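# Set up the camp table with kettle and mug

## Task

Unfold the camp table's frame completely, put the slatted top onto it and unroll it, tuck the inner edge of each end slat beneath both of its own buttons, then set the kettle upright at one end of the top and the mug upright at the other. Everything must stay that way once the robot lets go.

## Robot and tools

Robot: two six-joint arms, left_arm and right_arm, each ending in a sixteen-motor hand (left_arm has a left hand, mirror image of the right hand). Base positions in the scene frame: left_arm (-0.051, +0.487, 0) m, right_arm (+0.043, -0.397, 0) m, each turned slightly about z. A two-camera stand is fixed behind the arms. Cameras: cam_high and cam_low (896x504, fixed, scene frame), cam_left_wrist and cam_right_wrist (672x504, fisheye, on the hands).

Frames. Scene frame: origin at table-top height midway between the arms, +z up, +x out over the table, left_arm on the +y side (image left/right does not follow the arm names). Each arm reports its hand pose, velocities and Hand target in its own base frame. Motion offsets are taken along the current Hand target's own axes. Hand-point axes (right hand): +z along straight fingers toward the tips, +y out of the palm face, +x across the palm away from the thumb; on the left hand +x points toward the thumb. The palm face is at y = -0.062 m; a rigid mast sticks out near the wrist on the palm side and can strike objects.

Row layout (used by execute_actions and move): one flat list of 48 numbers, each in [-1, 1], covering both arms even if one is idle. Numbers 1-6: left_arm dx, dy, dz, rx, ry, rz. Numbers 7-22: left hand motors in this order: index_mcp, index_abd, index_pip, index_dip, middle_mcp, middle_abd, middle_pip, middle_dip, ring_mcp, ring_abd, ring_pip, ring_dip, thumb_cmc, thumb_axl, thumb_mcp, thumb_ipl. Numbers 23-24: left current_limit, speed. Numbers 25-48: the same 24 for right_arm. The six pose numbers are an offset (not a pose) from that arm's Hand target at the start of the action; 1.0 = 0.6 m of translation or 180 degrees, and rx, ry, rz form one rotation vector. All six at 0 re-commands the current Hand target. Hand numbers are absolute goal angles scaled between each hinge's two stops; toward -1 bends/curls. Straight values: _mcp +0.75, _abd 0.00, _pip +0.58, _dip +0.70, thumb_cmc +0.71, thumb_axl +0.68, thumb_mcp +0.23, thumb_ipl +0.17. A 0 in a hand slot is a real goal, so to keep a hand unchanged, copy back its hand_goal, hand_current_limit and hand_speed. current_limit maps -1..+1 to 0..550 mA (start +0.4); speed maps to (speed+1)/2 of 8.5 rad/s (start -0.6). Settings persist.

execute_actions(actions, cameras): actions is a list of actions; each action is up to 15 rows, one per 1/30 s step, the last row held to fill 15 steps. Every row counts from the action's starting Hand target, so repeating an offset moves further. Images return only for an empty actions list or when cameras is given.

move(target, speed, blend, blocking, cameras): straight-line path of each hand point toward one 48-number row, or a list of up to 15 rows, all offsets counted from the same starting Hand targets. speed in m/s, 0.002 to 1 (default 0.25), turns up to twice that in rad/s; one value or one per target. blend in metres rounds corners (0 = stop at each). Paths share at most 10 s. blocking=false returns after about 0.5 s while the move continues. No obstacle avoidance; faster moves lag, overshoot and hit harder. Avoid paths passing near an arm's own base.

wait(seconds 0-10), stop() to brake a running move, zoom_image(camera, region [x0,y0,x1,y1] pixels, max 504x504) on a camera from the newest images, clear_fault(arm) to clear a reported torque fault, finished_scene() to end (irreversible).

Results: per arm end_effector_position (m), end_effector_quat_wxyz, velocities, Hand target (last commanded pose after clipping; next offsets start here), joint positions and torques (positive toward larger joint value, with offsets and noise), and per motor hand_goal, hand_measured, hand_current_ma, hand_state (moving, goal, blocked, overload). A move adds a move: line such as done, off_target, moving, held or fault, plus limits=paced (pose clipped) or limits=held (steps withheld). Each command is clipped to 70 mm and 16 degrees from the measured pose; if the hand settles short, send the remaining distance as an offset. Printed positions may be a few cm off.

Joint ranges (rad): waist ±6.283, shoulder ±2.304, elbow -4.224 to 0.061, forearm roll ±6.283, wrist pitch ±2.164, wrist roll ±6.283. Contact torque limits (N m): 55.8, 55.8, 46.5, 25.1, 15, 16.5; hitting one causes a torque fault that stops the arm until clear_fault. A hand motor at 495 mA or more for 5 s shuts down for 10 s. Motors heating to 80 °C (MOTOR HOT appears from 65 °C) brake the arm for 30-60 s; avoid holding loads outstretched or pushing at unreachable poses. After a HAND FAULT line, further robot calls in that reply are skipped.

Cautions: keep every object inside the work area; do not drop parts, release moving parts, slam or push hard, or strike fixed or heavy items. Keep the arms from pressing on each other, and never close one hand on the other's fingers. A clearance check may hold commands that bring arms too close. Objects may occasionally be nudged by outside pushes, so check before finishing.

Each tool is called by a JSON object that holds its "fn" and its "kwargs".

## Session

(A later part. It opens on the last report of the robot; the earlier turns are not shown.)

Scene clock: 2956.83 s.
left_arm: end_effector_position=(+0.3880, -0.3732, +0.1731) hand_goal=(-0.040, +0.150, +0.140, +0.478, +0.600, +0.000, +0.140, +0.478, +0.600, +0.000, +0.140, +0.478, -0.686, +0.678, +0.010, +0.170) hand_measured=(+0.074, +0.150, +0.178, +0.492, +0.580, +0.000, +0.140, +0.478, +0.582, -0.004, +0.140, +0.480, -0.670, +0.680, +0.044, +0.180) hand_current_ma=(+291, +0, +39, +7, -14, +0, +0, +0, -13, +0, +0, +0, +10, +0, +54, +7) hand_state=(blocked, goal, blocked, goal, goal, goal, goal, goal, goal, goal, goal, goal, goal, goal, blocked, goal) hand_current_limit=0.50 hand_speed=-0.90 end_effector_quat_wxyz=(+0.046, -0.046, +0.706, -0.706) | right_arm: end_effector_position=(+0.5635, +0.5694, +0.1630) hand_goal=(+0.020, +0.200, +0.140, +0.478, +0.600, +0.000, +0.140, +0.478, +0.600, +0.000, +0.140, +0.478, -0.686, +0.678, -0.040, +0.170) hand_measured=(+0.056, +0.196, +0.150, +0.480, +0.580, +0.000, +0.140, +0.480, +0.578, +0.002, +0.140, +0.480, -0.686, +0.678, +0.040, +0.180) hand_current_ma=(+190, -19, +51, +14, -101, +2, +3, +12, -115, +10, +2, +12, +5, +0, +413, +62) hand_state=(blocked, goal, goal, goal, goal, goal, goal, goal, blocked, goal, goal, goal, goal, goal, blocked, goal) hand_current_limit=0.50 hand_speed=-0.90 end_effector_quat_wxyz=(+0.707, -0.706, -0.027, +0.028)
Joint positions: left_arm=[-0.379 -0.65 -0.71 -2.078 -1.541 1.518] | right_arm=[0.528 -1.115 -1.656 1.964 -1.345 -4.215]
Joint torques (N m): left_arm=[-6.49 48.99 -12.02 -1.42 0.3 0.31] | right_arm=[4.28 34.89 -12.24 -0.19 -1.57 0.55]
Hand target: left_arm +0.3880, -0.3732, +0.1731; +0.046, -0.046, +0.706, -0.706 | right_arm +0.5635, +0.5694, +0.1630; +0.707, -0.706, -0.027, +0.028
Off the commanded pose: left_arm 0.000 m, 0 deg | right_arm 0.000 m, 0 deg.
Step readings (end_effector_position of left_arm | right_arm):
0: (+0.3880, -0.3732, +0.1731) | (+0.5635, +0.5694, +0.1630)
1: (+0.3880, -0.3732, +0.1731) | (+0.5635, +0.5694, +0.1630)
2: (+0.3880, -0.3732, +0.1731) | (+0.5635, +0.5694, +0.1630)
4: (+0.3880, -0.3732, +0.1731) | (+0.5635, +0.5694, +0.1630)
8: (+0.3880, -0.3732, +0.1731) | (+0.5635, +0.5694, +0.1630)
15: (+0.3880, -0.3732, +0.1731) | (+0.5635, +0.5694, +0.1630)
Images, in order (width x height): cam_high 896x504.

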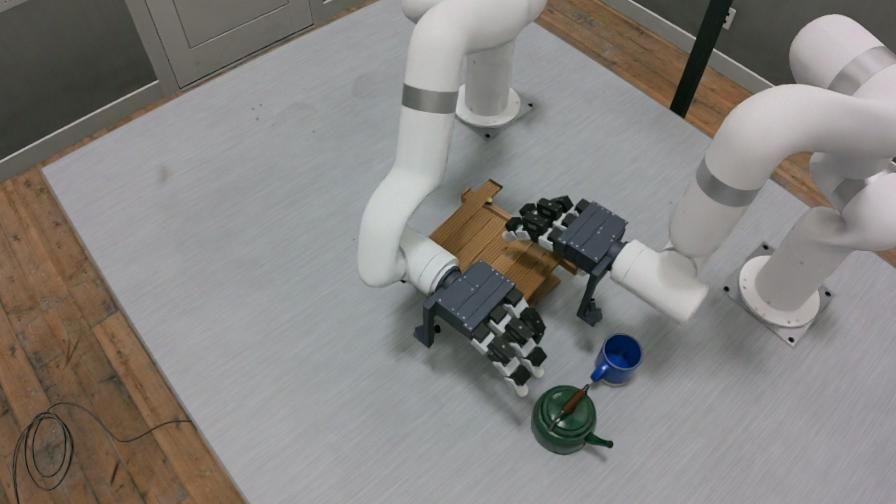

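{"fn": "execute_actions", "kwargs": {"actions": [[[0,0,0,0,0,0, 0.14,0.15,0.139,0.478, 0.6,0,0.139,0.478, 0.6,0,0.139,0.478, -0.686,0.678,0.05,0.17, 0.3,-0.9, 0,0,0,0,0,0, 0.06,0.2,0.139,0.478, 0.6,0,0.139,0.478, 0.6,0,0.139,0.478, -0.686,0.678,0.06,0.17, 0.3,-0.9]],[[0,0,0,0,0,0, 0.22,0.15,0.139,0.478, 0.6,0,0.139,0.478, 0.6,0,0.139,0.478, -0.686,0.678,0.09,0.17, 0.2,-0.9, 0,0,0,0,0,0, 0.1,0.2,0.139,0.478, 0.6,0,0.139,0.478, 0.6,0,0.139,0.478, -0.686,0.678,0.13,0.17, 0.2,-0.9]]]}}

{"fn": "move", "kwargs": {"target": [0,0.0583,0,0,0,0, 0.22,0.15,0.139,0.478, 0.6,0,0.139,0.478, 0.6,0,0.139,0.478, -0.686,0.678,0.09,0.17, 0.2,-0.9, 0,0.0583,0,0,0,0, 0.1,0.2,0.139,0.478, 0.6,0,0.139,0.478, 0.6,0,0.139,0.478, -0.686,0.678,0.13,0.17, 0.2,-0.9], "speed": 0.03, "cameras": ["cam_high","cam_low","cam_left_wrist","cam_right_wrist"]}}

{"fn": "zoom_image", "kwargs": {"camera": "cam_high", "region": [430, 150, 680, 300]}}

Scene clock: 3063.37 s.
left_arm: end_effector_position=(+0.3880, -0.3732, +0.1731) hand_goal=(+0.220, +0.150, +0.140, +0.478, +0.600, +0.000, +0.140, +0.478, +0.600, +0.000, +0.140, +0.478, -0.686, +0.678, +0.090, +0.170) hand_measured=(+0.204, +0.150, +0.142, +0.480, +0.580, +0.000, +0.140, +0.478, +0.582, -0.004, +0.140, +0.480, -0.682, +0.680, +0.088, +0.172) hand_current_ma=(-11, +0, +0, +0, -14, +0, +0, +0, -13, +0, +0, +0, +1, +0, +0, +1) hand_state=(goal, goal, goal, goal, goal, goal, goal, goal, goal, goal, goal, goal, goal, goal, goal, goal) hand_current_limit=0.20 hand_speed=-0.90 end_effector_quat_wxyz=(+0.046, -0.046, +0.706, -0.706) | right_arm: end_effector_position=(+0.5635, +0.5694, +0.1630) hand_goal=(+0.100, +0.200, +0.140, +0.478, +0.600, +0.000, +0.140, +0.478, +0.600, +0.000, +0.140, +0.478, -0.686, +0.678, +0.130, +0.170) hand_measured=(+0.084, +0.196, +0.142, +0.480, +0.580, +0.000, +0.140, +0.480, +0.578, +0.002, +0.140, +0.480, -0.686, +0.678, +0.128, +0.172) hand_current_ma=(-79, -19, +9, +13, -101, +2, +3, +12, -115, +10, +2, +12, +5, +0, -9, +15) hand_state=(goal, goal, goal, goal, goal, goal, goal, goal, blocked, goal, goal, goal, goal, goal, goal, goal) hand_current_limit=0.20 hand_speed=-0.90 end_effector_quat_wxyz=(+0.707, -0.706, -0.027, +0.028)
Joint positions: left_arm=[-0.379 -0.65 -0.71 -2.078 -1.541 1.518] | right_arm=[0.528 -1.115 -1.656 1.964 -1.345 -4.215]
Joint torques (N m): left_arm=[-4.75 49.39 -11.51 -1.11 0.93 -0.04] | right_arm=[4.76 36.15 -11.6 -0.17 -1.05 0.61]
Hand target: left_arm +0.3880, -0.3732, +0.1731; +0.046, -0.046, +0.706, -0.706 | right_arm +0.5635, +0.5694, +0.1630; +0.707, -0.706, -0.027, +0.028
Off the commanded pose: left_arm 0.000 m, 0 deg | right_arm 0.000 m, 0 deg.
Step readings (end_effector_position of left_arm | right_arm):
0: (+0.3880, -0.3732, +0.1731) | (+0.5635, +0.5694, +0.1630)
1: (+0.3880, -0.3732, +0.1731) | (+0.5635, +0.5694, +0.1630)
2: (+0.3880, -0.3732, +0.1731) | (+0.5635, +0.5694, +0.1630)
4: (+0.3880, -0.3732, +0.1731) | (+0.5635, +0.5694, +0.1630)
8: (+0.3880, -0.3732, +0.1731) | (+0.5635, +0.5694, +0.1630)
15: (+0.3880, -0.3732, +0.1731) | (+0.5635, +0.5694, +0.1630)
16: (+0.3880, -0.3732, +0.1731) | (+0.5635, +0.5694, +0.1630)
17: (+0.3880, -0.3732, +0.1731) | (+0.5635, +0.5694, +0.1630)
19: (+0.3880, -0.3732, +0.1731) | (+0.5635, +0.5694, +0.1630)
23: (+0.3880, -0.3732, +0.1731) | (+0.5635, +0.5694, +0.1630)
30: (+0.3880, -0.3732, +0.1731) | (+0.5635, +0.5694, +0.1630)

Scene clock: 3064.83 s.
left_arm: end_effector_position=(+0.3880, -0.3732, +0.1381) hand_goal=(+0.220, +0.150, +0.140, +0.478, +0.600, +0.000, +0.140, +0.478, +0.600, +0.000, +0.140, +0.478, -0.686, +0.678, +0.090, +0.170) hand_measured=(+0.218, +0.166, +0.142, +0.480, +0.580, +0.000, +0.140, +0.478, +0.582, -0.004, +0.140, +0.480, -0.682, +0.680, +0.088, +0.172) hand_current_ma=(+0, +8, +0, +0, -14, +0, +0, +0, -13, +0, +0, +0, +1, +0, +0, +1) hand_state=(goal, goal, goal, goal, goal, goal, goal, goal, goal, goal, goal, goal, goal, goal, goal, goal) hand_current_limit=0.20 hand_speed=-0.90 end_effector_quat_wxyz=(+0.046, -0.046, +0.706, -0.706) | right_arm: end_effector_position=(+0.5635, +0.5694, +0.1281) hand_goal=(+0.100, +0.200, +0.140, +0.478, +0.600, +0.000, +0.140, +0.478, +0.600, +0.000, +0.140, +0.478, -0.686, +0.678, +0.130, +0.170) hand_measured=(+0.084, +0.196, +0.142, +0.480, +0.580, +0.000, +0.140, +0.480, +0.578, +0.002, +0.140, +0.480, -0.686, +0.678, +0.128, +0.172) hand_current_ma=(-78, -19, +9, +13, -100, +2, +3, +12, -115, +10, +2, +12, +5, +0, -9, +15) hand_state=(goal, goal, goal, goal, goal, goal, goal, goal, blocked, goal, goal, goal, goal, goal, goal, goal) hand_current_limit=0.20 hand_speed=-0.90 end_effector_quat_wxyz=(+0.707, -0.706, -0.027, +0.028)
Joint positions: left_arm=[-0.379 -0.746 -0.738 -2.079 -1.574 1.577] | right_arm=[0.528 -1.179 -1.686 1.971 -1.358 -4.249]
Joint torques (N m): left_arm=[-3.29 32.91 -16.91 -1.9 -4.55 1.7] | right_arm=[6.29 31.94 -18.29 3.53 -6.34 -1.19]
Hand target: left_arm +0.3880, -0.3732, +0.1381; +0.046, -0.046, +0.706, -0.706 | right_arm +0.5635, +0.5694, +0.1281; +0.707, -0.706, -0.027, +0.028
Off the commanded pose: left_arm 0.000 m, 0 deg | right_arm 0.000 m, 0 deg.
move: done

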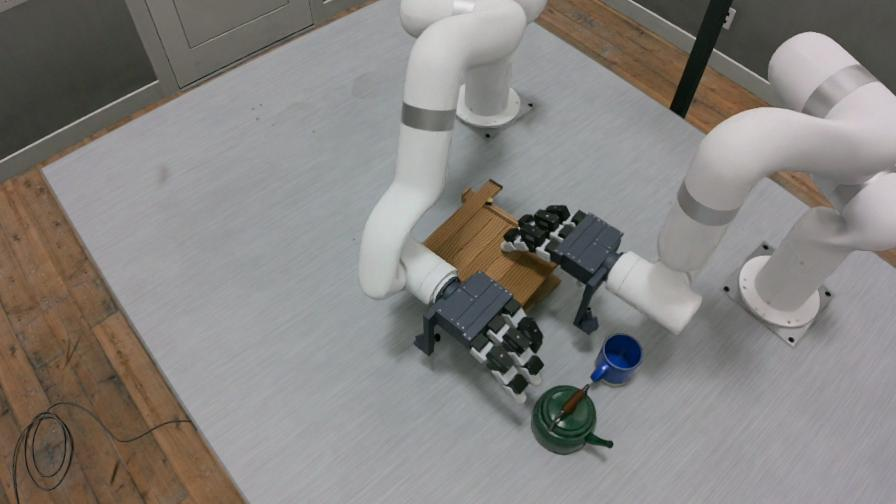

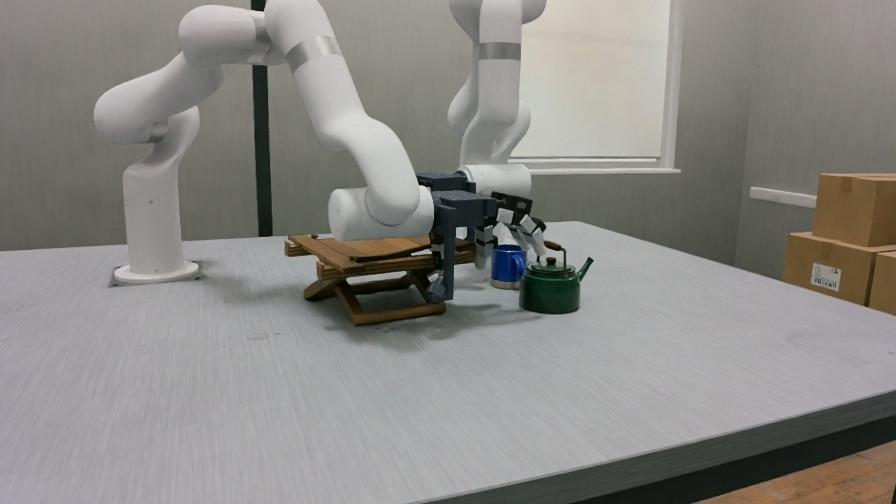

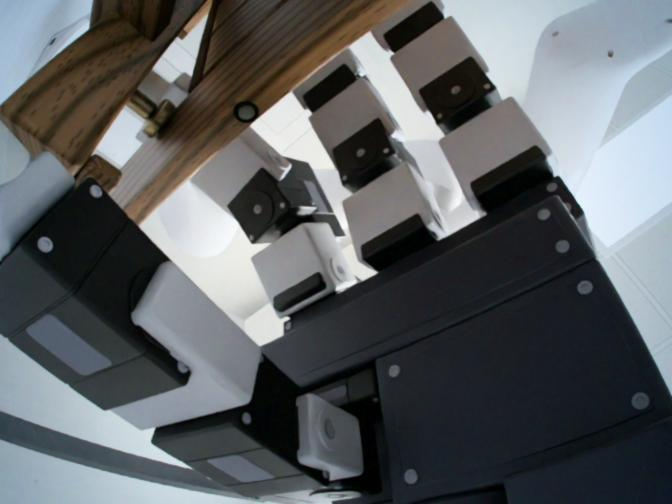

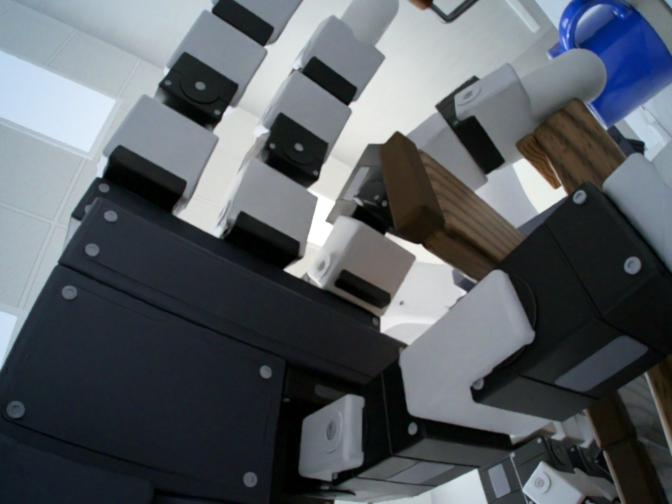

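Scaled by 2.016 from the camera's 896x504 image, which has a finer 1280x720 frame.

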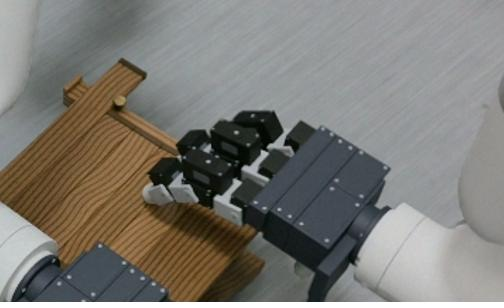

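{"fn": "zoom_image", "kwargs": {"camera": "cam_left_wrist", "region": [0, 0, 300, 225]}}

{"fn": "zoom_image", "kwargs": {"camera": "cam_right_wrist", "region": [372, 60, 672, 285]}}

Scaled by 1.680 from the camera's 672x504 image, which has a finer 960x720 frame.

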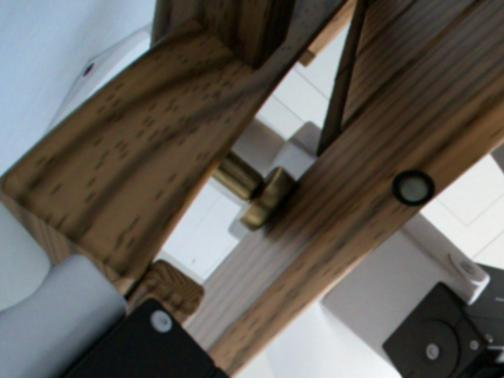

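Scaled by 1.680 from the camera's 672x504 image, which has a finer 960x720 frame.

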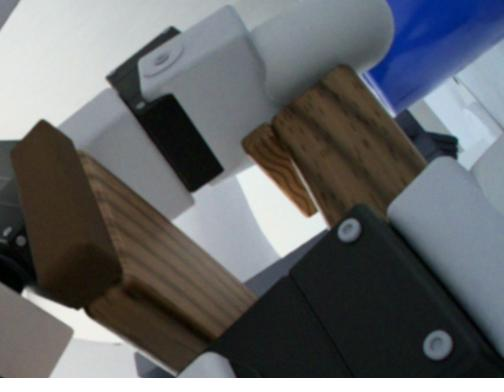

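{"fn": "execute_actions", "kwargs": {"actions": [[[0,0,0,0,0,0, 0.22,0.2,0.139,0.478, 0.7,0,0.577,0.696, 0.7,0,0.577,0.696, -0.686,0.678,0.32,0.17, 0.3,-0.7, 0,0,0,0,0,0, 0.1,-0.1,0.139,0.478, 0.6,0,-0.4,-0.3, 0.6,0,-0.4,-0.3, -0.686,0.678,0.25,0.17, 0.3,-0.7]],[[0,0,0,0,0,0, 0.22,0.2,0.577,0.696, 0.7,0,0.577,0.696, 0.7,0,0.577,0.696, -0.686,0.678,0.32,0.17, 0.3,-0.7, 0,0,0,0,0,0, -0.2,0.0,0.4,0.6, 0.6,0,-0.4,-0.3, 0.6,0,-0.4,-0.3, -0.686,0.678,0.25,0.17, 0.3,-0.7]],[[0,0,0,0,0,0, -0.04,0.2,0.577,0.696, 0.7,0,0.577,0.696, 0.7,0,0.577,0.696, -0.686,0.678,0.32,0.17, 0.3,-0.7, 0,0,0,0,0,0, -0.25,0.0,0.577,0.696, 0.6,0,-0.4,-0.3, 0.6,0,-0.4,-0.3, -0.686,0.678,0.25,0.17, 0.3,-0.7]]], "cameras": ["cam_high","cam_left_wrist","cam_right_wrist"]}}

Scene clock: 3098.77 s.
left_arm: end_effector_position=(+0.3880, -0.3732, +0.1381) hand_goal=(-0.040, +0.200, +0.578, +0.696, +0.700, +0.000, +0.578, +0.696, +0.700, +0.000, +0.578, +0.696, -0.686, +0.678, +0.320, +0.170) hand_measured=(-0.044, +0.196, +0.572, +0.692, +0.680, +0.000, +0.570, +0.692, +0.680, -0.004, +0.570, +0.692, -0.682, +0.680, +0.316, +0.172) hand_current_ma=(-1, -1, -2, -1, -16, +0, -3, -1, -15, +0, -3, -1, +1, +0, -1, +0) hand_state=(goal, goal, goal, goal, blocked, goal, goal, goal, goal, goal, goal, goal, goal, goal, goal, goal) hand_current_limit=0.30 hand_speed=-0.70 end_effector_quat_wxyz=(+0.046, -0.046, +0.706, -0.706) | right_arm: end_effector_position=(+0.5635, +0.5694, +0.1281) hand_goal=(-0.250, +0.000, +0.578, +0.696, +0.600, +0.000, -0.400, -0.300, +0.600, +0.000, -0.400, -0.300, -0.686, +0.678, +0.250, +0.170) hand_measured=(-0.240, -0.004, +0.578, +0.692, +0.582, +0.000, -0.398, -0.296, +0.580, +0.002, -0.398, -0.296, -0.686, +0.678, +0.248, +0.172) hand_current_ma=(+54, -14, -3, -20, -92, +2, +12, +15, -106, +10, +10, +16, +5, +0, -14, +13) hand_state=(goal, goal, goal, goal, goal, goal, goal, goal, blocked, goal, goal, goal, goal, goal, goal, goal) hand_current_limit=0.30 hand_speed=-0.70 end_effector_quat_wxyz=(+0.707, -0.706, -0.027, +0.028)
Joint positions: left_arm=[-0.379 -0.746 -0.738 -2.079 -1.574 1.578] | right_arm=[0.528 -1.179 -1.686 1.971 -1.358 -4.249]
Joint torques (N m): left_arm=[-1.06 39.29 -12.22 0.6 -3.94 0.09] | right_arm=[4.15 32.12 -16.31 2.39 -5.42 -1.1]
Hand target: left_arm +0.3880, -0.3732, +0.1381; +0.046, -0.046, +0.706, -0.706 | right_arm +0.5635, +0.5694, +0.1281; +0.707, -0.706, -0.027, +0.028
Off the commanded pose: left_arm 0.000 m, 0 deg | right_arm 0.000 m, 0 deg.
Step readings (end_effector_position of left_arm | right_arm):
0: (+0.3880, -0.3732, +0.1381) | (+0.5635, +0.5694, +0.1281)
1: (+0.3880, -0.3732, +0.1381) | (+0.5635, +0.5694, +0.1281)
2: (+0.3880, -0.3732, +0.1381) | (+0.5635, +0.5694, +0.1281)
4: (+0.3880, -0.3732, +0.1381) | (+0.5635, +0.5694, +0.1281)
8: (+0.3880, -0.3732, +0.1381) | (+0.5635, +0.5694, +0.1281)
15: (+0.3880, -0.3732, +0.1381) | (+0.5635, +0.5694, +0.1281)
16: (+0.3880, -0.3732, +0.1381) | (+0.5635, +0.5694, +0.1281)
17: (+0.3880, -0.3732, +0.1381) | (+0.5635, +0.5694, +0.1281)
19: (+0.3880, -0.3732, +0.1381) | (+0.5635, +0.5694, +0.1281)
23: (+0.3880, -0.3732, +0.1381) | (+0.5635, +0.5694, +0.1281)
30: (+0.3880, -0.3732, +0.1381) | (+0.5635, +0.5694, +0.1281)
31: (+0.3880, -0.3732, +0.1381) | (+0.5635, +0.5694, +0.1281)
32: (+0.3880, -0.3732, +0.1381) | (+0.5635, +0.5694, +0.1281)
34: (+0.3880, -0.3732, +0.1381) | (+0.5635, +0.5694, +0.1281)
38: (+0.3880, -0.3732, +0.1381) | (+0.5635, +0.5694, +0.1281)
45: (+0.3880, -0.3732, +0.1381) | (+0.5635, +0.5694, +0.1281)
Images, in order (width x height): cam_high 896x504, cam_left_wrist 672x504, cam_right_wrist 672x504.

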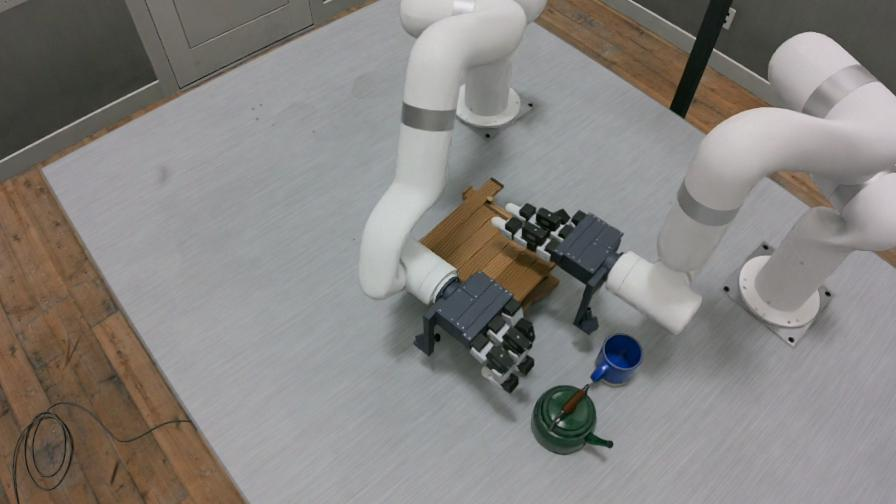

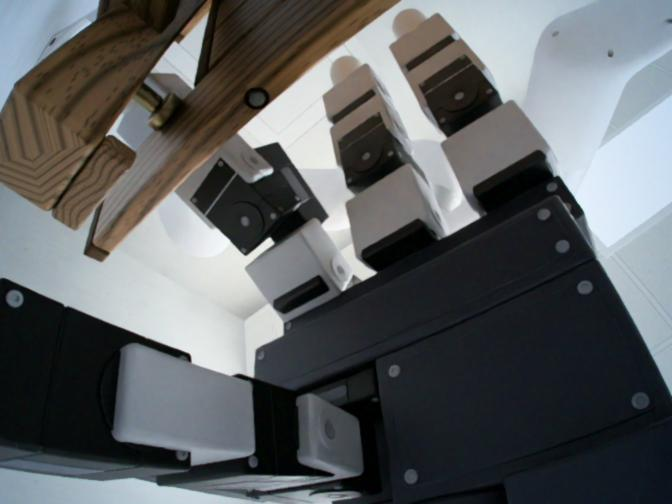

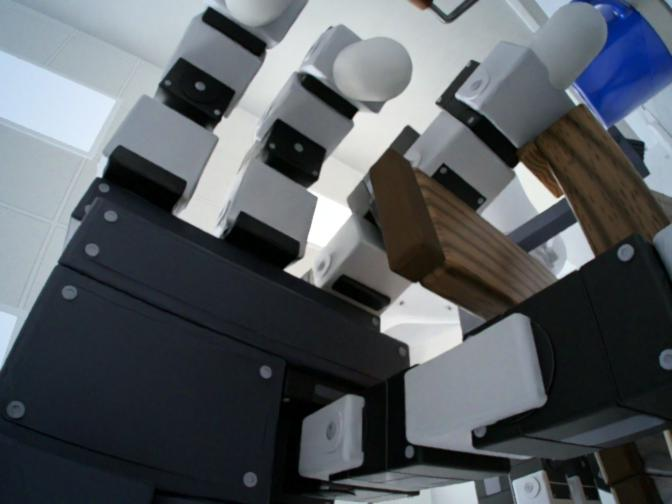

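{"fn": "move", "kwargs": {"target": [0,0.0217,0.0425,0,0,0, -0.04,0.2,0.577,0.696, 0.7,0,0.577,0.696, 0.7,0,0.577,0.696, -0.686,0.678,0.32,0.17, 0.3,-0.9, -0.005,0.0217,0.0208,0,0,0, -0.2,0.0,0.577,0.696, 0.6,0,-0.4,-0.3, 0.6,0,-0.4,-0.3, -0.686,0.678,0.25,0.17, 0.3,-0.9], "speed": 0.03, "cameras": ["cam_high","cam_left_wrist","cam_right_wrist"]}}

Scene clock: 3108.93 s.
left_arm: end_effector_position=(+0.3913, -0.3985, +0.1251) hand_goal=(-0.040, +0.200, +0.578, +0.696, +0.700, +0.000, +0.578, +0.696, +0.700, +0.000, +0.578, +0.696, -0.686, +0.678, +0.320, +0.170) hand_measured=(+0.064, +0.206, +0.632, +0.690, +0.680, +0.000, +0.570, +0.692, +0.680, -0.004, +0.570, +0.692, -0.682, +0.680, +0.318, +0.172) hand_current_ma=(+249, +2, +72, -2, -16, +0, -3, -1, -15, +0, -3, -1, +1, +0, -1, +0) hand_state=(blocked, goal, blocked, goal, blocked, goal, goal, goal, goal, goal, goal, goal, goal, goal, goal, goal) hand_current_limit=0.30 hand_speed=-0.90 end_effector_quat_wxyz=(+0.046, -0.046, +0.706, -0.706) | right_arm: end_effector_position=(+0.5595, +0.5816, +0.1151) hand_goal=(-0.200, +0.000, +0.578, +0.696, +0.600, +0.000, -0.400, -0.300, +0.600, +0.000, -0.400, -0.300, -0.686, +0.678, +0.250, +0.170) hand_measured=(-0.212, -0.004, +0.578, +0.694, +0.582, +0.000, -0.398, -0.296, +0.580, +0.002, -0.398, -0.296, -0.686, +0.678, +0.250, +0.172) hand_current_ma=(-59, -13, -3, -14, -91, +2, +12, +15, -104, +10, +10, +16, +5, +0, -1, +13) hand_state=(goal, goal, goal, goal, goal, goal, goal, goal, blocked, goal, goal, goal, goal, goal, goal, goal) hand_current_limit=0.30 hand_speed=-0.90 end_effector_quat_wxyz=(+0.707, -0.706, -0.027, +0.028)
Joint positions: left_arm=[-0.431 -0.794 -0.785 -2.131 -1.576 1.578] | right_arm=[0.546 -1.21 -1.711 1.989 -1.353 -4.257]
Joint torques (N m): left_arm=[-8.17 22.19 -12.78 -1.46 2.56 0.53] | right_arm=[6.64 32.13 -18.36 3.65 1.43 -1.31]
Hand target: left_arm +0.3913, -0.3985, +0.1251; +0.046, -0.046, +0.706, -0.706 | right_arm +0.5595, +0.5816, +0.1151; +0.707, -0.706, -0.027, +0.028
Off the commanded pose: left_arm 0.000 m, 0 deg | right_arm 0.000 m, 0 deg.
move: done
Images, in order (width x height): cam_high 896x504, cam_left_wrist 672x504, cam_right_wrist 672x504.

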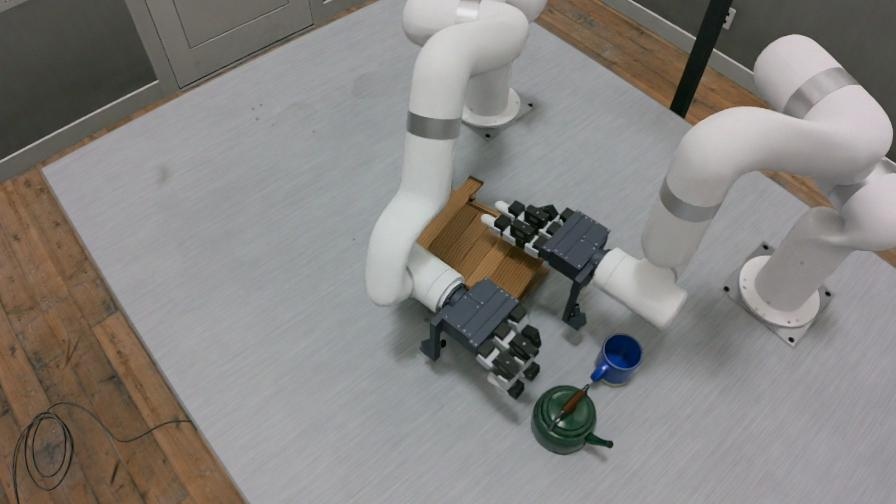

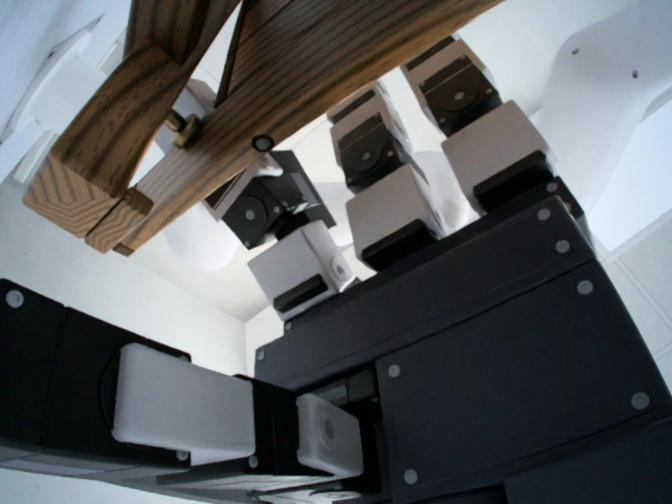

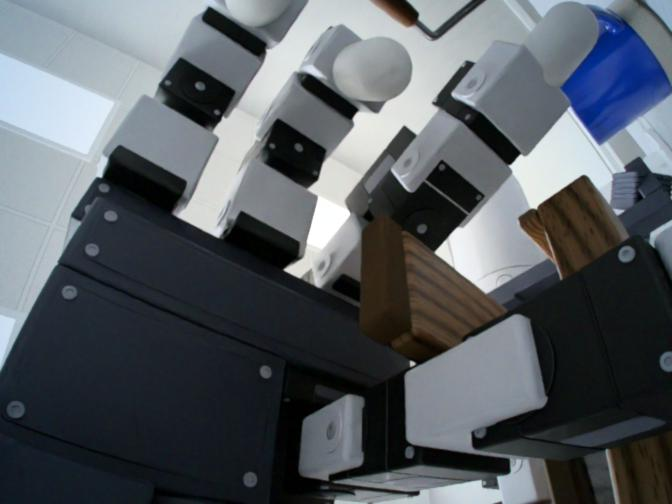

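{"fn": "zoom_image", "kwargs": {"camera": "cam_high", "region": [430, 150, 600, 252]}}

{"fn": "zoom_image", "kwargs": {"camera": "cam_left_wrist", "region": [0, 0, 300, 225]}}

{"fn": "execute_actions", "kwargs": {"actions": [], "cameras": ["cam_low"]}}

{"fn": "zoom_image", "kwargs": {"camera": "cam_low", "region": [260, 190, 540, 340]}}

Scaled by 2.965 from the camera's 896x504 image, which has a finer 1280x720 frame.

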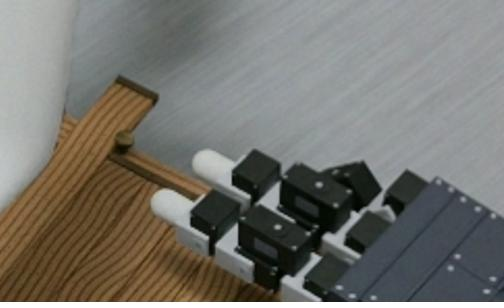

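Scaled by 1.680 from the camera's 672x504 image, which has a finer 960x720 frame.

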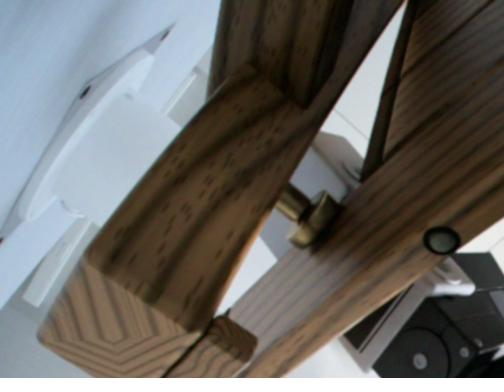

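Scene clock: 3113.77 s.
left_arm: end_effector_position=(+0.3913, -0.3985, +0.1251) hand_goal=(-0.040, +0.200, +0.578, +0.696, +0.700, +0.000, +0.578, +0.696, +0.700, +0.000, +0.578, +0.696, -0.686, +0.678, +0.320, +0.170) hand_measured=(+0.064, +0.206, +0.632, +0.690, +0.680, +0.000, +0.570, +0.692, +0.680, -0.004, +0.570, +0.692, -0.682, +0.680, +0.318, +0.172) hand_current_ma=(+250, +2, +72, -2, -16, +0, -3, -1, -15, +0, -3, -1, +1, +0, -1, +0) hand_state=(blocked, goal, blocked, goal, blocked, goal, goal, goal, goal, goal, goal, goal, goal, goal, goal, goal) hand_current_limit=0.30 hand_speed=-0.90 end_effector_quat_wxyz=(+0.046, -0.046, +0.706, -0.706) | right_arm: end_effector_position=(+0.5595, +0.5816, +0.1151) hand_goal=(-0.200, +0.000, +0.578, +0.696, +0.600, +0.000, -0.400, -0.300, +0.600, +0.000, -0.400, -0.300, -0.686, +0.678, +0.250, +0.170) hand_measured=(-0.212, -0.004, +0.578, +0.694, +0.582, +0.000, -0.398, -0.296, +0.580, +0.002, -0.398, -0.296, -0.686, +0.678, +0.250, +0.172) hand_current_ma=(-59, -13, -3, -14, -91, +2, +12, +15, -104, +10, +10, +16, +5, +0, -2, +13) hand_state=(goal, goal, goal, goal, goal, goal, goal, goal, blocked, goal, goal, goal, goal, goal, goal, goal) hand_current_limit=0.30 hand_speed=-0.90 end_effector_quat_wxyz=(+0.707, -0.706, -0.027, +0.028)
Joint positions: left_arm=[-0.431 -0.794 -0.785 -2.131 -1.575 1.578] | right_arm=[0.546 -1.21 -1.711 1.989 -1.353 -4.257]
Joint velocities: within noise
Joint torques (N m): left_arm=[-6.45 22.32 -11.38 -2.08 6.64 -0.42] | right_arm=[5.31 31.02 -18.77 4.37 1.57 -1.38]
Hand target: left_arm +0.3913, -0.3985, +0.1251; +0.046, -0.046, +0.706, -0.706 | right_arm +0.5595, +0.5816, +0.1151; +0.707, -0.706, -0.027, +0.028
Off the commanded pose: left_arm 0.000 m, 0 deg | right_arm 0.000 m, 0 deg.
Images, in order (width x height): cam_low 896x504.

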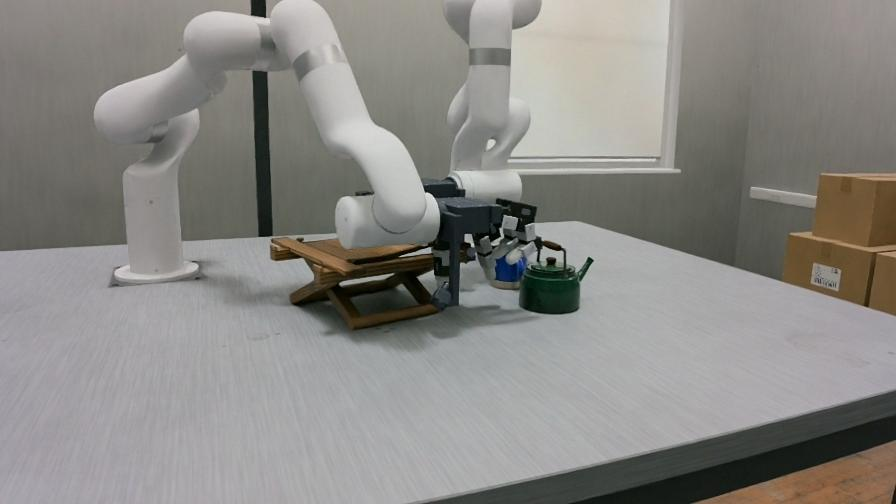

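Scaled by 1.800 from the camera's 896x504 image, which has a finer 1280x720 frame.

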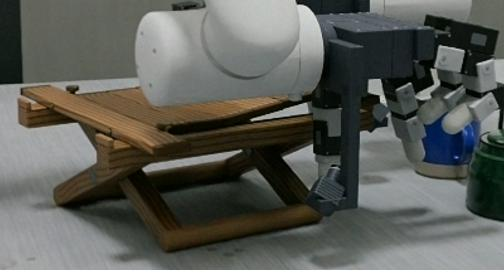

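{"fn": "execute_actions", "kwargs": {"actions": [[[0,0,0,0,0,0, 0.3,0.2,0.577,0.696, 0.7,0,0.577,0.696, 0.7,0,0.577,0.696, -0.686,0.678,0.32,0.17, 0.3,-0.8, 0,0,0,0,0,0, 0.0,0.0,0.577,0.696, 0.6,0,-0.4,-0.3, 0.6,0,-0.4,-0.3, -0.686,0.678,0.25,0.17, 0.3,-0.9]]]}}

{"fn": "move", "kwargs": {"target": [0,-0.15,-0.1,0,0,0, 0.3,0.2,0.577,0.696, 0.7,0,0.577,0.696, 0.7,0,0.577,0.696, -0.686,0.678,0.32,0.17, 0.3,-0.9, 0.1,-0.2,0,0,0,0, 0.0,0.0,0.577,0.696, 0.6,0,-0.4,-0.3, 0.6,0,-0.4,-0.3, -0.686,0.678,0.25,0.17, 0.3,-0.9], "speed": 0.06, "cameras": ["cam_high","cam_low"]}}

{"fn": "zoom_image", "kwargs": {"camera": "cam_high", "region": [400, 150, 640, 330]}}

{"fn": "zoom_image", "kwargs": {"camera": "cam_low", "region": [260, 190, 540, 340]}}

Scene clock: 3133.00 s.
left_arm: end_effector_position=(+0.3912, -0.3985, +0.1250) hand_goal=(+0.300, +0.200, +0.578, +0.696, +0.700, +0.000, +0.578, +0.696, +0.700, +0.000, +0.578, +0.696, -0.686, +0.678, +0.320, +0.170) hand_measured=(+0.282, +0.202, +0.578, +0.692, +0.680, +0.000, +0.570, +0.692, +0.680, -0.004, +0.570, +0.692, -0.682, +0.680, +0.318, +0.172) hand_current_ma=(-14, +0, +0, -1, -16, +0, -3, -1, -15, +0, -3, -1, +1, +0, -1, +0) hand_state=(goal, goal, goal, goal, blocked, goal, goal, goal, goal, goal, goal, goal, goal, goal, goal, goal) hand_current_limit=0.30 hand_speed=-0.80 end_effector_quat_wxyz=(+0.045, -0.046, +0.706, -0.705) | right_arm: end_effector_position=(+0.5595, +0.5816, +0.1150) hand_goal=(+0.000, +0.000, +0.578, +0.696, +0.600, +0.000, -0.400, -0.300, +0.600, +0.000, -0.400, -0.300, -0.686, +0.678, +0.250, +0.170) hand_measured=(-0.016, -0.004, +0.578, +0.694, +0.582, +0.000, -0.398, -0.296, +0.580, +0.002, -0.398, -0.296, -0.686, +0.678, +0.250, +0.172) hand_current_ma=(-82, -13, -3, -14, -91, +2, +12, +15, -104, +10, +10, +16, +5, +0, -2, +13) hand_state=(goal, goal, goal, goal, goal, goal, goal, goal, blocked, goal, goal, goal, goal, goal, goal, goal) hand_current_limit=0.30 hand_speed=-0.90 end_effector_quat_wxyz=(+0.707, -0.706, -0.027, +0.028)
Joint positions: left_arm=[-0.431 -0.794 -0.785 -2.131 -1.575 1.578] | right_arm=[0.546 -1.21 -1.711 1.989 -1.353 -4.257]
Joint torques (N m): left_arm=[-6.04 55.8 -11.95 -1.08 -4.98 -0.44] | right_arm=[4.84 32.02 -18.07 3.77 1.3 -1.21]
Hand target: left_arm +0.3913, -0.3985, +0.1251; +0.046, -0.046, +0.706, -0.706 | right_arm +0.5595, +0.5816, +0.1151; +0.707, -0.706, -0.027, +0.028
Off the commanded pose: left_arm 0.000 m, 0 deg | right_arm 0.000 m, 0 deg.
Step readings (end_effector_position of left_arm | right_arm):
0: (+0.3913, -0.3985, +0.1251) | (+0.5595, +0.5816, +0.1151)
1: (+0.3913, -0.3985, +0.1251) | (+0.5595, +0.5816, +0.1151)
2: (+0.3913, -0.3985, +0.1250) | (+0.5595, +0.5816, +0.1150)
4: (+0.3912, -0.3985, +0.1249) | (+0.5595, +0.5817, +0.1150)
8: (+0.3912, -0.3985, +0.1248) | (+0.5595, +0.5817, +0.1150)
15: (+0.3912, -0.3985, +0.1248) | (+0.5595, +0.5817, +0.1150)

Scene clock: 3135.57 s.
left_arm: end_effector_position=(+0.3836, -0.3390, +0.2150) hand_goal=(+0.300, +0.200, +0.578, +0.696, +0.700, +0.000, +0.578, +0.696, +0.700, +0.000, +0.578, +0.696, -0.686, +0.678, +0.320, +0.170) hand_measured=(+0.282, +0.202, +0.578, +0.692, +0.680, +0.000, +0.570, +0.692, +0.680, -0.004, +0.570, +0.692, -0.682, +0.680, +0.318, +0.172) hand_current_ma=(-13, +0, +0, -1, -15, +0, -3, -1, -15, +0, -3, -1, +1, +0, -1, +0) hand_state=(goal, goal, goal, goal, blocked, goal, goal, goal, goal, goal, goal, goal, goal, goal, goal, goal) hand_current_limit=0.30 hand_speed=-0.90 end_effector_quat_wxyz=(+0.046, -0.046, +0.706, -0.706) | right_arm: end_effector_position=(+0.6194, +0.5862, +0.2351) hand_goal=(+0.000, +0.000, +0.578, +0.696, +0.600, +0.000, -0.400, -0.300, +0.600, +0.000, -0.400, -0.300, -0.686, +0.678, +0.250, +0.170) hand_measured=(-0.016, -0.004, +0.578, +0.694, +0.582, +0.000, -0.398, -0.296, +0.580, +0.002, -0.398, -0.296, -0.686, +0.678, +0.250, +0.172) hand_current_ma=(-80, -13, -3, -14, -89, +2, +12, +15, -102, +10, +10, +16, +5, +0, +1, +13) hand_state=(goal, goal, goal, goal, goal, goal, goal, goal, goal, goal, goal, goal, goal, goal, goal, goal) hand_current_limit=0.30 hand_speed=-0.90 end_effector_quat_wxyz=(+0.707, -0.706, -0.027, +0.028)
Joint positions: left_arm=[-0.303 -0.516 -0.644 -2 -1.517 1.453] | right_arm=[0.51 -1.138 -1.893 1.896 -1.28 -4.005]
Joint torques (N m): left_arm=[6.19 49.59 -7.74 2.43 1.19 -1.58] | right_arm=[-8.37 40.43 -21.07 -1.26 1.8 0.99]
Hand target: left_arm +0.3836, -0.3390, +0.2151; +0.046, -0.046, +0.706, -0.706 | right_arm +0.6194, +0.5862, +0.2350; +0.707, -0.706, -0.027, +0.028
Off the commanded pose: left_arm 0.000 m, 0 deg | right_arm 0.000 m, 0 deg.
move: done
Images, in order (width x height): cam_high 896x504, cam_low 896x504.

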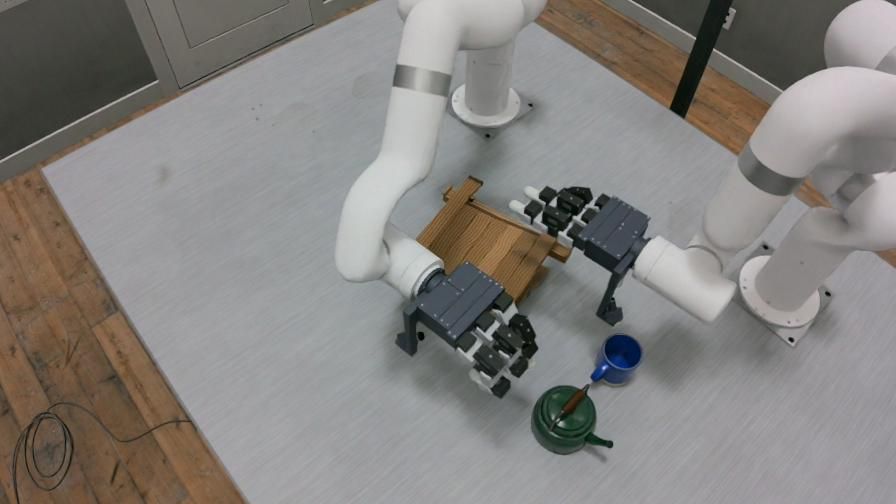

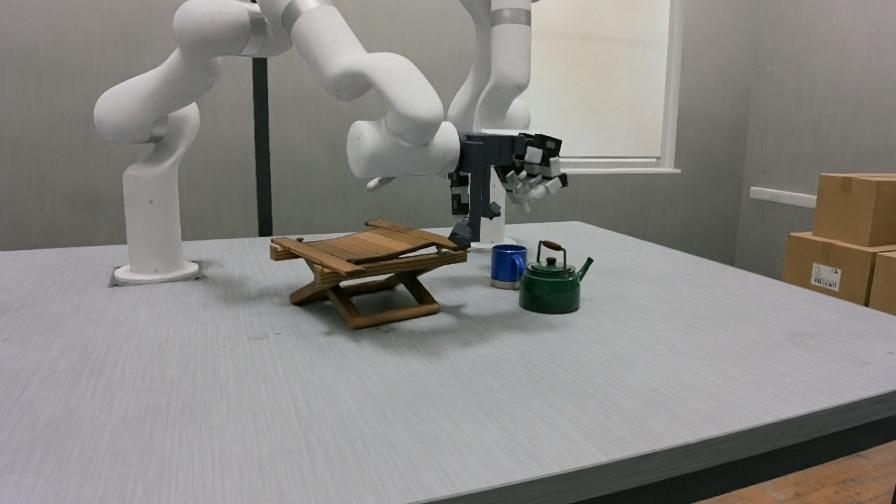

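Scaled by 2.100 from the camera's 896x504 image, which has a finer 1280x720 frame.

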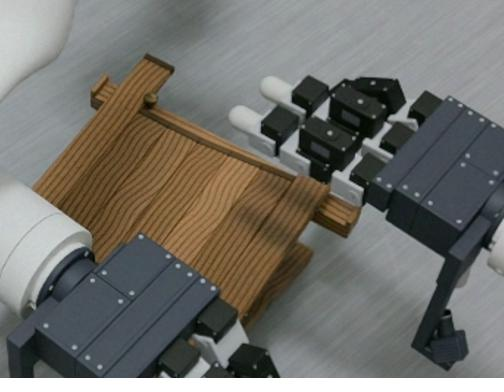

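Scaled by 1.800 from the camera's 896x504 image, which has a finer 1280x720 frame.

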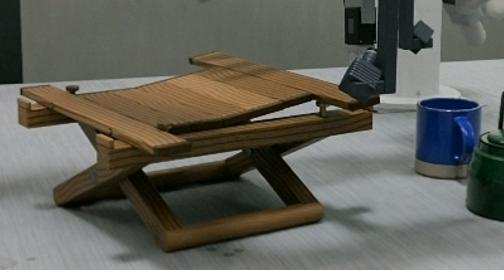

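{"fn": "zoom_image", "kwargs": {"camera": "cam_low", "region": [400, 215, 490, 285]}}

{"fn": "zoom_image", "kwargs": {"camera": "cam_low", "region": [260, 215, 400, 305]}}

{"fn": "zoom_image", "kwargs": {"camera": "cam_high", "region": [430, 165, 500, 215]}}

{"fn": "zoom_image", "kwargs": {"camera": "cam_high", "region": [500, 220, 600, 300]}}

Scaled by 5.600 from the camera's 896x504 image, which has a finer 1280x720 frame.

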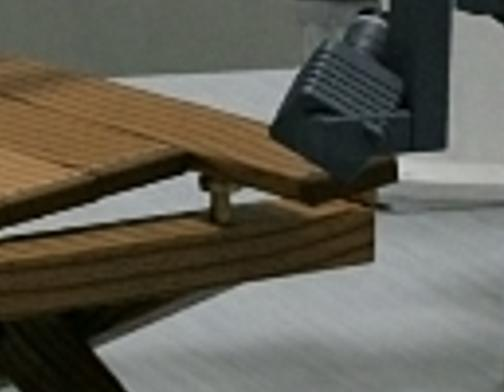

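Scaled by 3.600 from the camera's 896x504 image, which has a finer 1280x720 frame.

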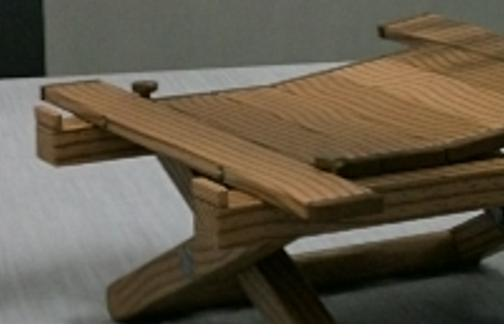

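Scaled by 7.200 from the camera's 896x504 image, which has a finer 1280x720 frame.

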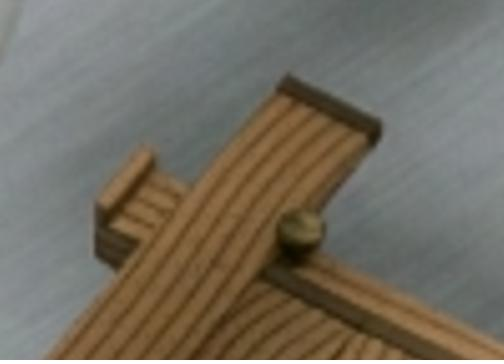

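Scaled by 5.040 from the camera's 896x504 image, which has a finer 1280x720 frame.

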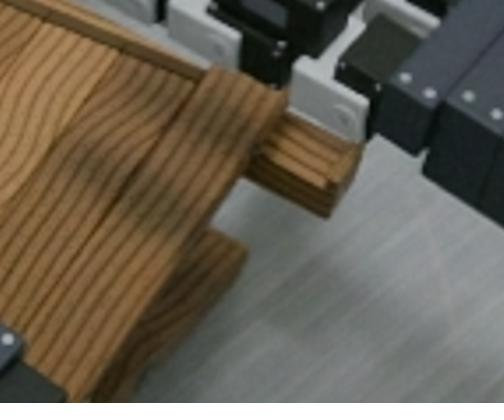

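{"fn": "zoom_image", "kwargs": {"camera": "cam_high", "region": [440, 165, 600, 285]}}

Scaled by 3.150 from the camera's 896x504 image, which has a finer 1280x720 frame.

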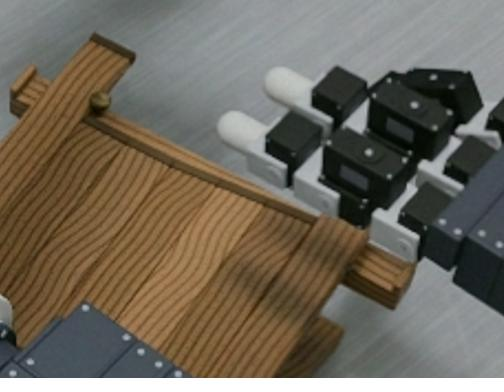

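{"fn": "move", "kwargs": {"target": [0,-0.1,-0.25,0,0,0, 0.3,0.2,0.577,0.696, 0.7,0,0.577,0.696, 0.7,0,0.577,0.696, -0.686,0.678,0.32,0.17, 0.3,-0.9, 0.15,0,-0.15,0,0,0, 0.0,0.0,0.577,0.696, 0.6,0,-0.4,-0.3, 0.6,0,-0.4,-0.3, -0.686,0.678,0.25,0.17, 0.3,-0.9], "speed": 0.15, "cameras": ["cam_high","cam_low"]}}

{"fn": "zoom_image", "kwargs": {"camera": "cam_high", "region": [400, 150, 620, 330]}}

{"fn": "zoom_image", "kwargs": {"camera": "cam_low", "region": [260, 190, 500, 340]}}

Scene clock: 3202.43 s.
left_arm: end_effector_position=(+0.3643, -0.1903, +0.2751) hand_goal=(+0.300, +0.200, +0.578, +0.696, +0.700, +0.000, +0.578, +0.696, +0.700, +0.000, +0.578, +0.696, -0.686, +0.678, +0.320, +0.170) hand_measured=(+0.282, +0.202, +0.578, +0.692, +0.680, +0.000, +0.570, +0.692, +0.680, -0.004, +0.570, +0.692, -0.682, +0.680, +0.318, +0.172) hand_current_ma=(-13, +0, +0, -1, -15, +0, -3, -1, -15, +0, -3, -1, +1, +0, -1, +0) hand_state=(goal, goal, goal, goal, blocked, goal, goal, goal, goal, goal, goal, goal, goal, goal, goal, goal) hand_current_limit=0.30 hand_speed=-0.90 end_effector_quat_wxyz=(+0.046, -0.046, +0.706, -0.706) | right_arm: end_effector_position=(+0.7161, +0.5035, +0.2349) hand_goal=(+0.000, +0.000, +0.578, +0.696, +0.600, +0.000, -0.400, -0.300, +0.600, +0.000, -0.400, -0.300, -0.686, +0.678, +0.250, +0.170) hand_measured=(-0.016, -0.002, +0.578, +0.694, +0.582, +0.000, -0.398, -0.296, +0.580, +0.002, -0.398, -0.296, -0.686, +0.678, +0.250, +0.172) hand_current_ma=(-78, -12, -3, -14, -89, +2, +11, +15, -101, +10, +9, +16, +5, +0, +1, +12) hand_state=(goal, goal, goal, goal, goal, goal, goal, goal, goal, goal, goal, goal, goal, goal, goal, goal) hand_current_limit=0.30 hand_speed=-0.90 end_effector_quat_wxyz=(+0.707, -0.706, -0.027, +0.028)
Joint positions: left_arm=[0.086 -0.291 -0.533 -1.613 -1.56 1.328] | right_arm=[0.362 -1.325 -2.245 1.746 -1.346 -3.812]
Joint torques (N m): left_arm=[5.01 41.05 -10.25 2.16 -4.89 -1.69] | right_arm=[-8.58 35.73 -20.62 -1.12 -5.65 1.06]
Hand target: left_arm +0.3643, -0.1903, +0.2751; +0.046, -0.046, +0.706, -0.706 | right_arm +0.7161, +0.5035, +0.2349; +0.707, -0.706, -0.027, +0.028
Off the commanded pose: left_arm 0.000 m, 0 deg | right_arm 0.000 m, 0 deg.
move: done
Images, in order (width x height): cam_high 896x504, cam_low 896x504.

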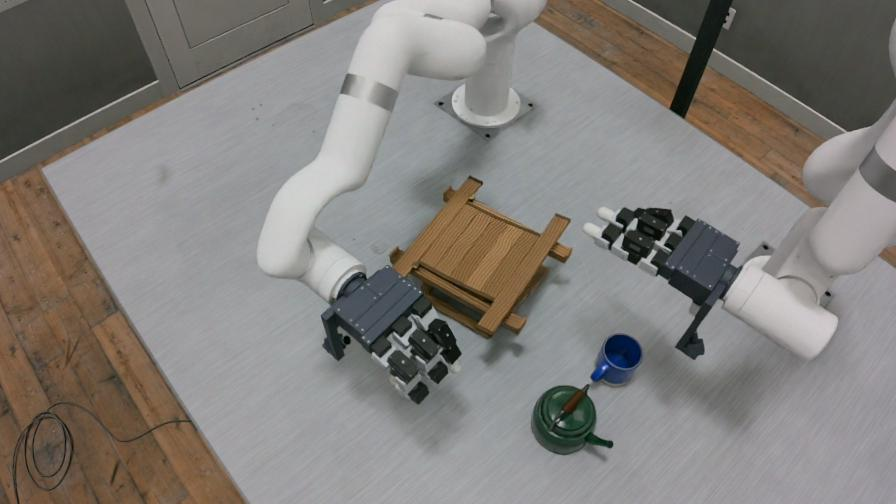

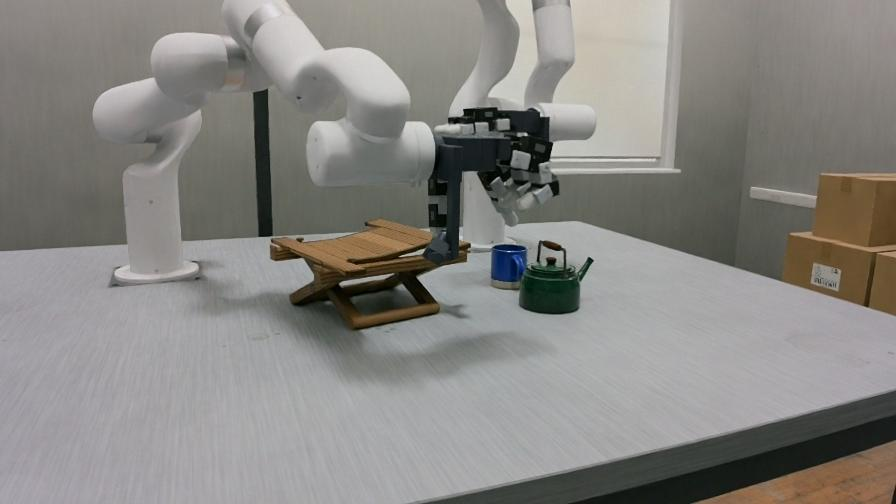

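Scaled by 2.291 from the camera's 896x504 image, which has a finer 1280x720 frame.

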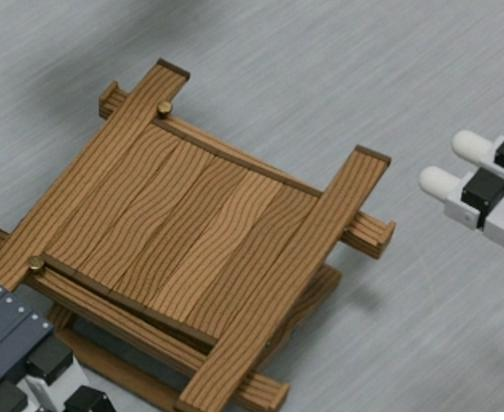

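Scaled by 2.100 from the camera's 896x504 image, which has a finer 1280x720 frame.

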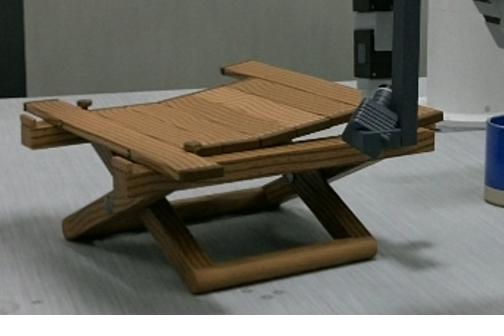

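{"fn": "zoom_image", "kwargs": {"camera": "cam_high", "region": [450, 270, 550, 350]}}

{"fn": "zoom_image", "kwargs": {"camera": "cam_high", "region": [520, 200, 600, 270]}}

{"fn": "zoom_image", "kwargs": {"camera": "cam_high", "region": [380, 230, 460, 300]}}

Scaled by 5.040 from the camera's 896x504 image, which has a finer 1280x720 frame.

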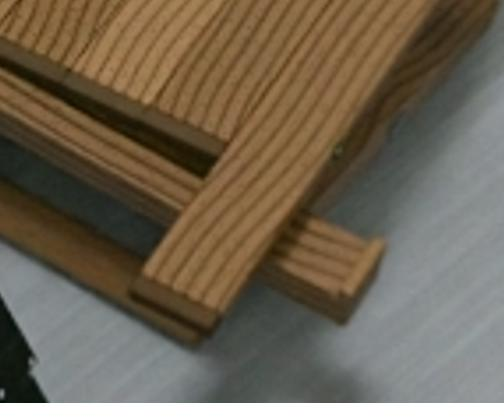

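Scaled by 6.300 from the camera's 896x504 image, which has a finer 1280x720 frame.

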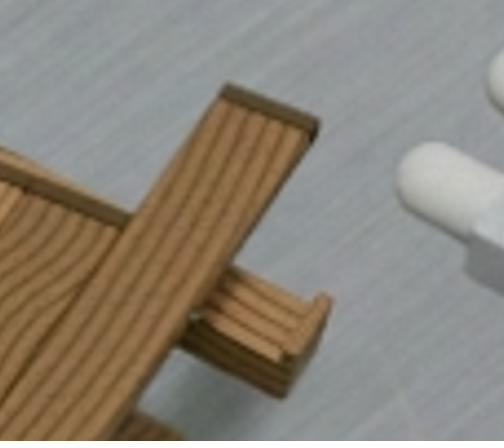

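Scaled by 6.300 from the camera's 896x504 image, which has a finer 1280x720 frame.

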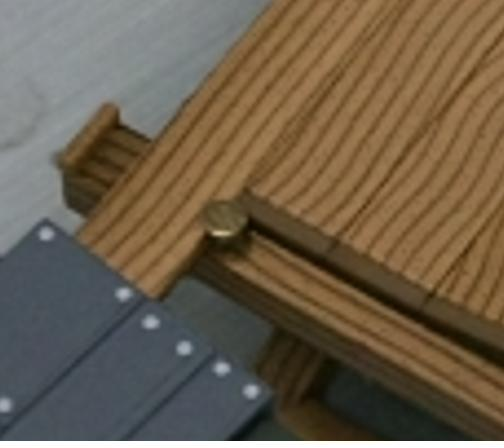

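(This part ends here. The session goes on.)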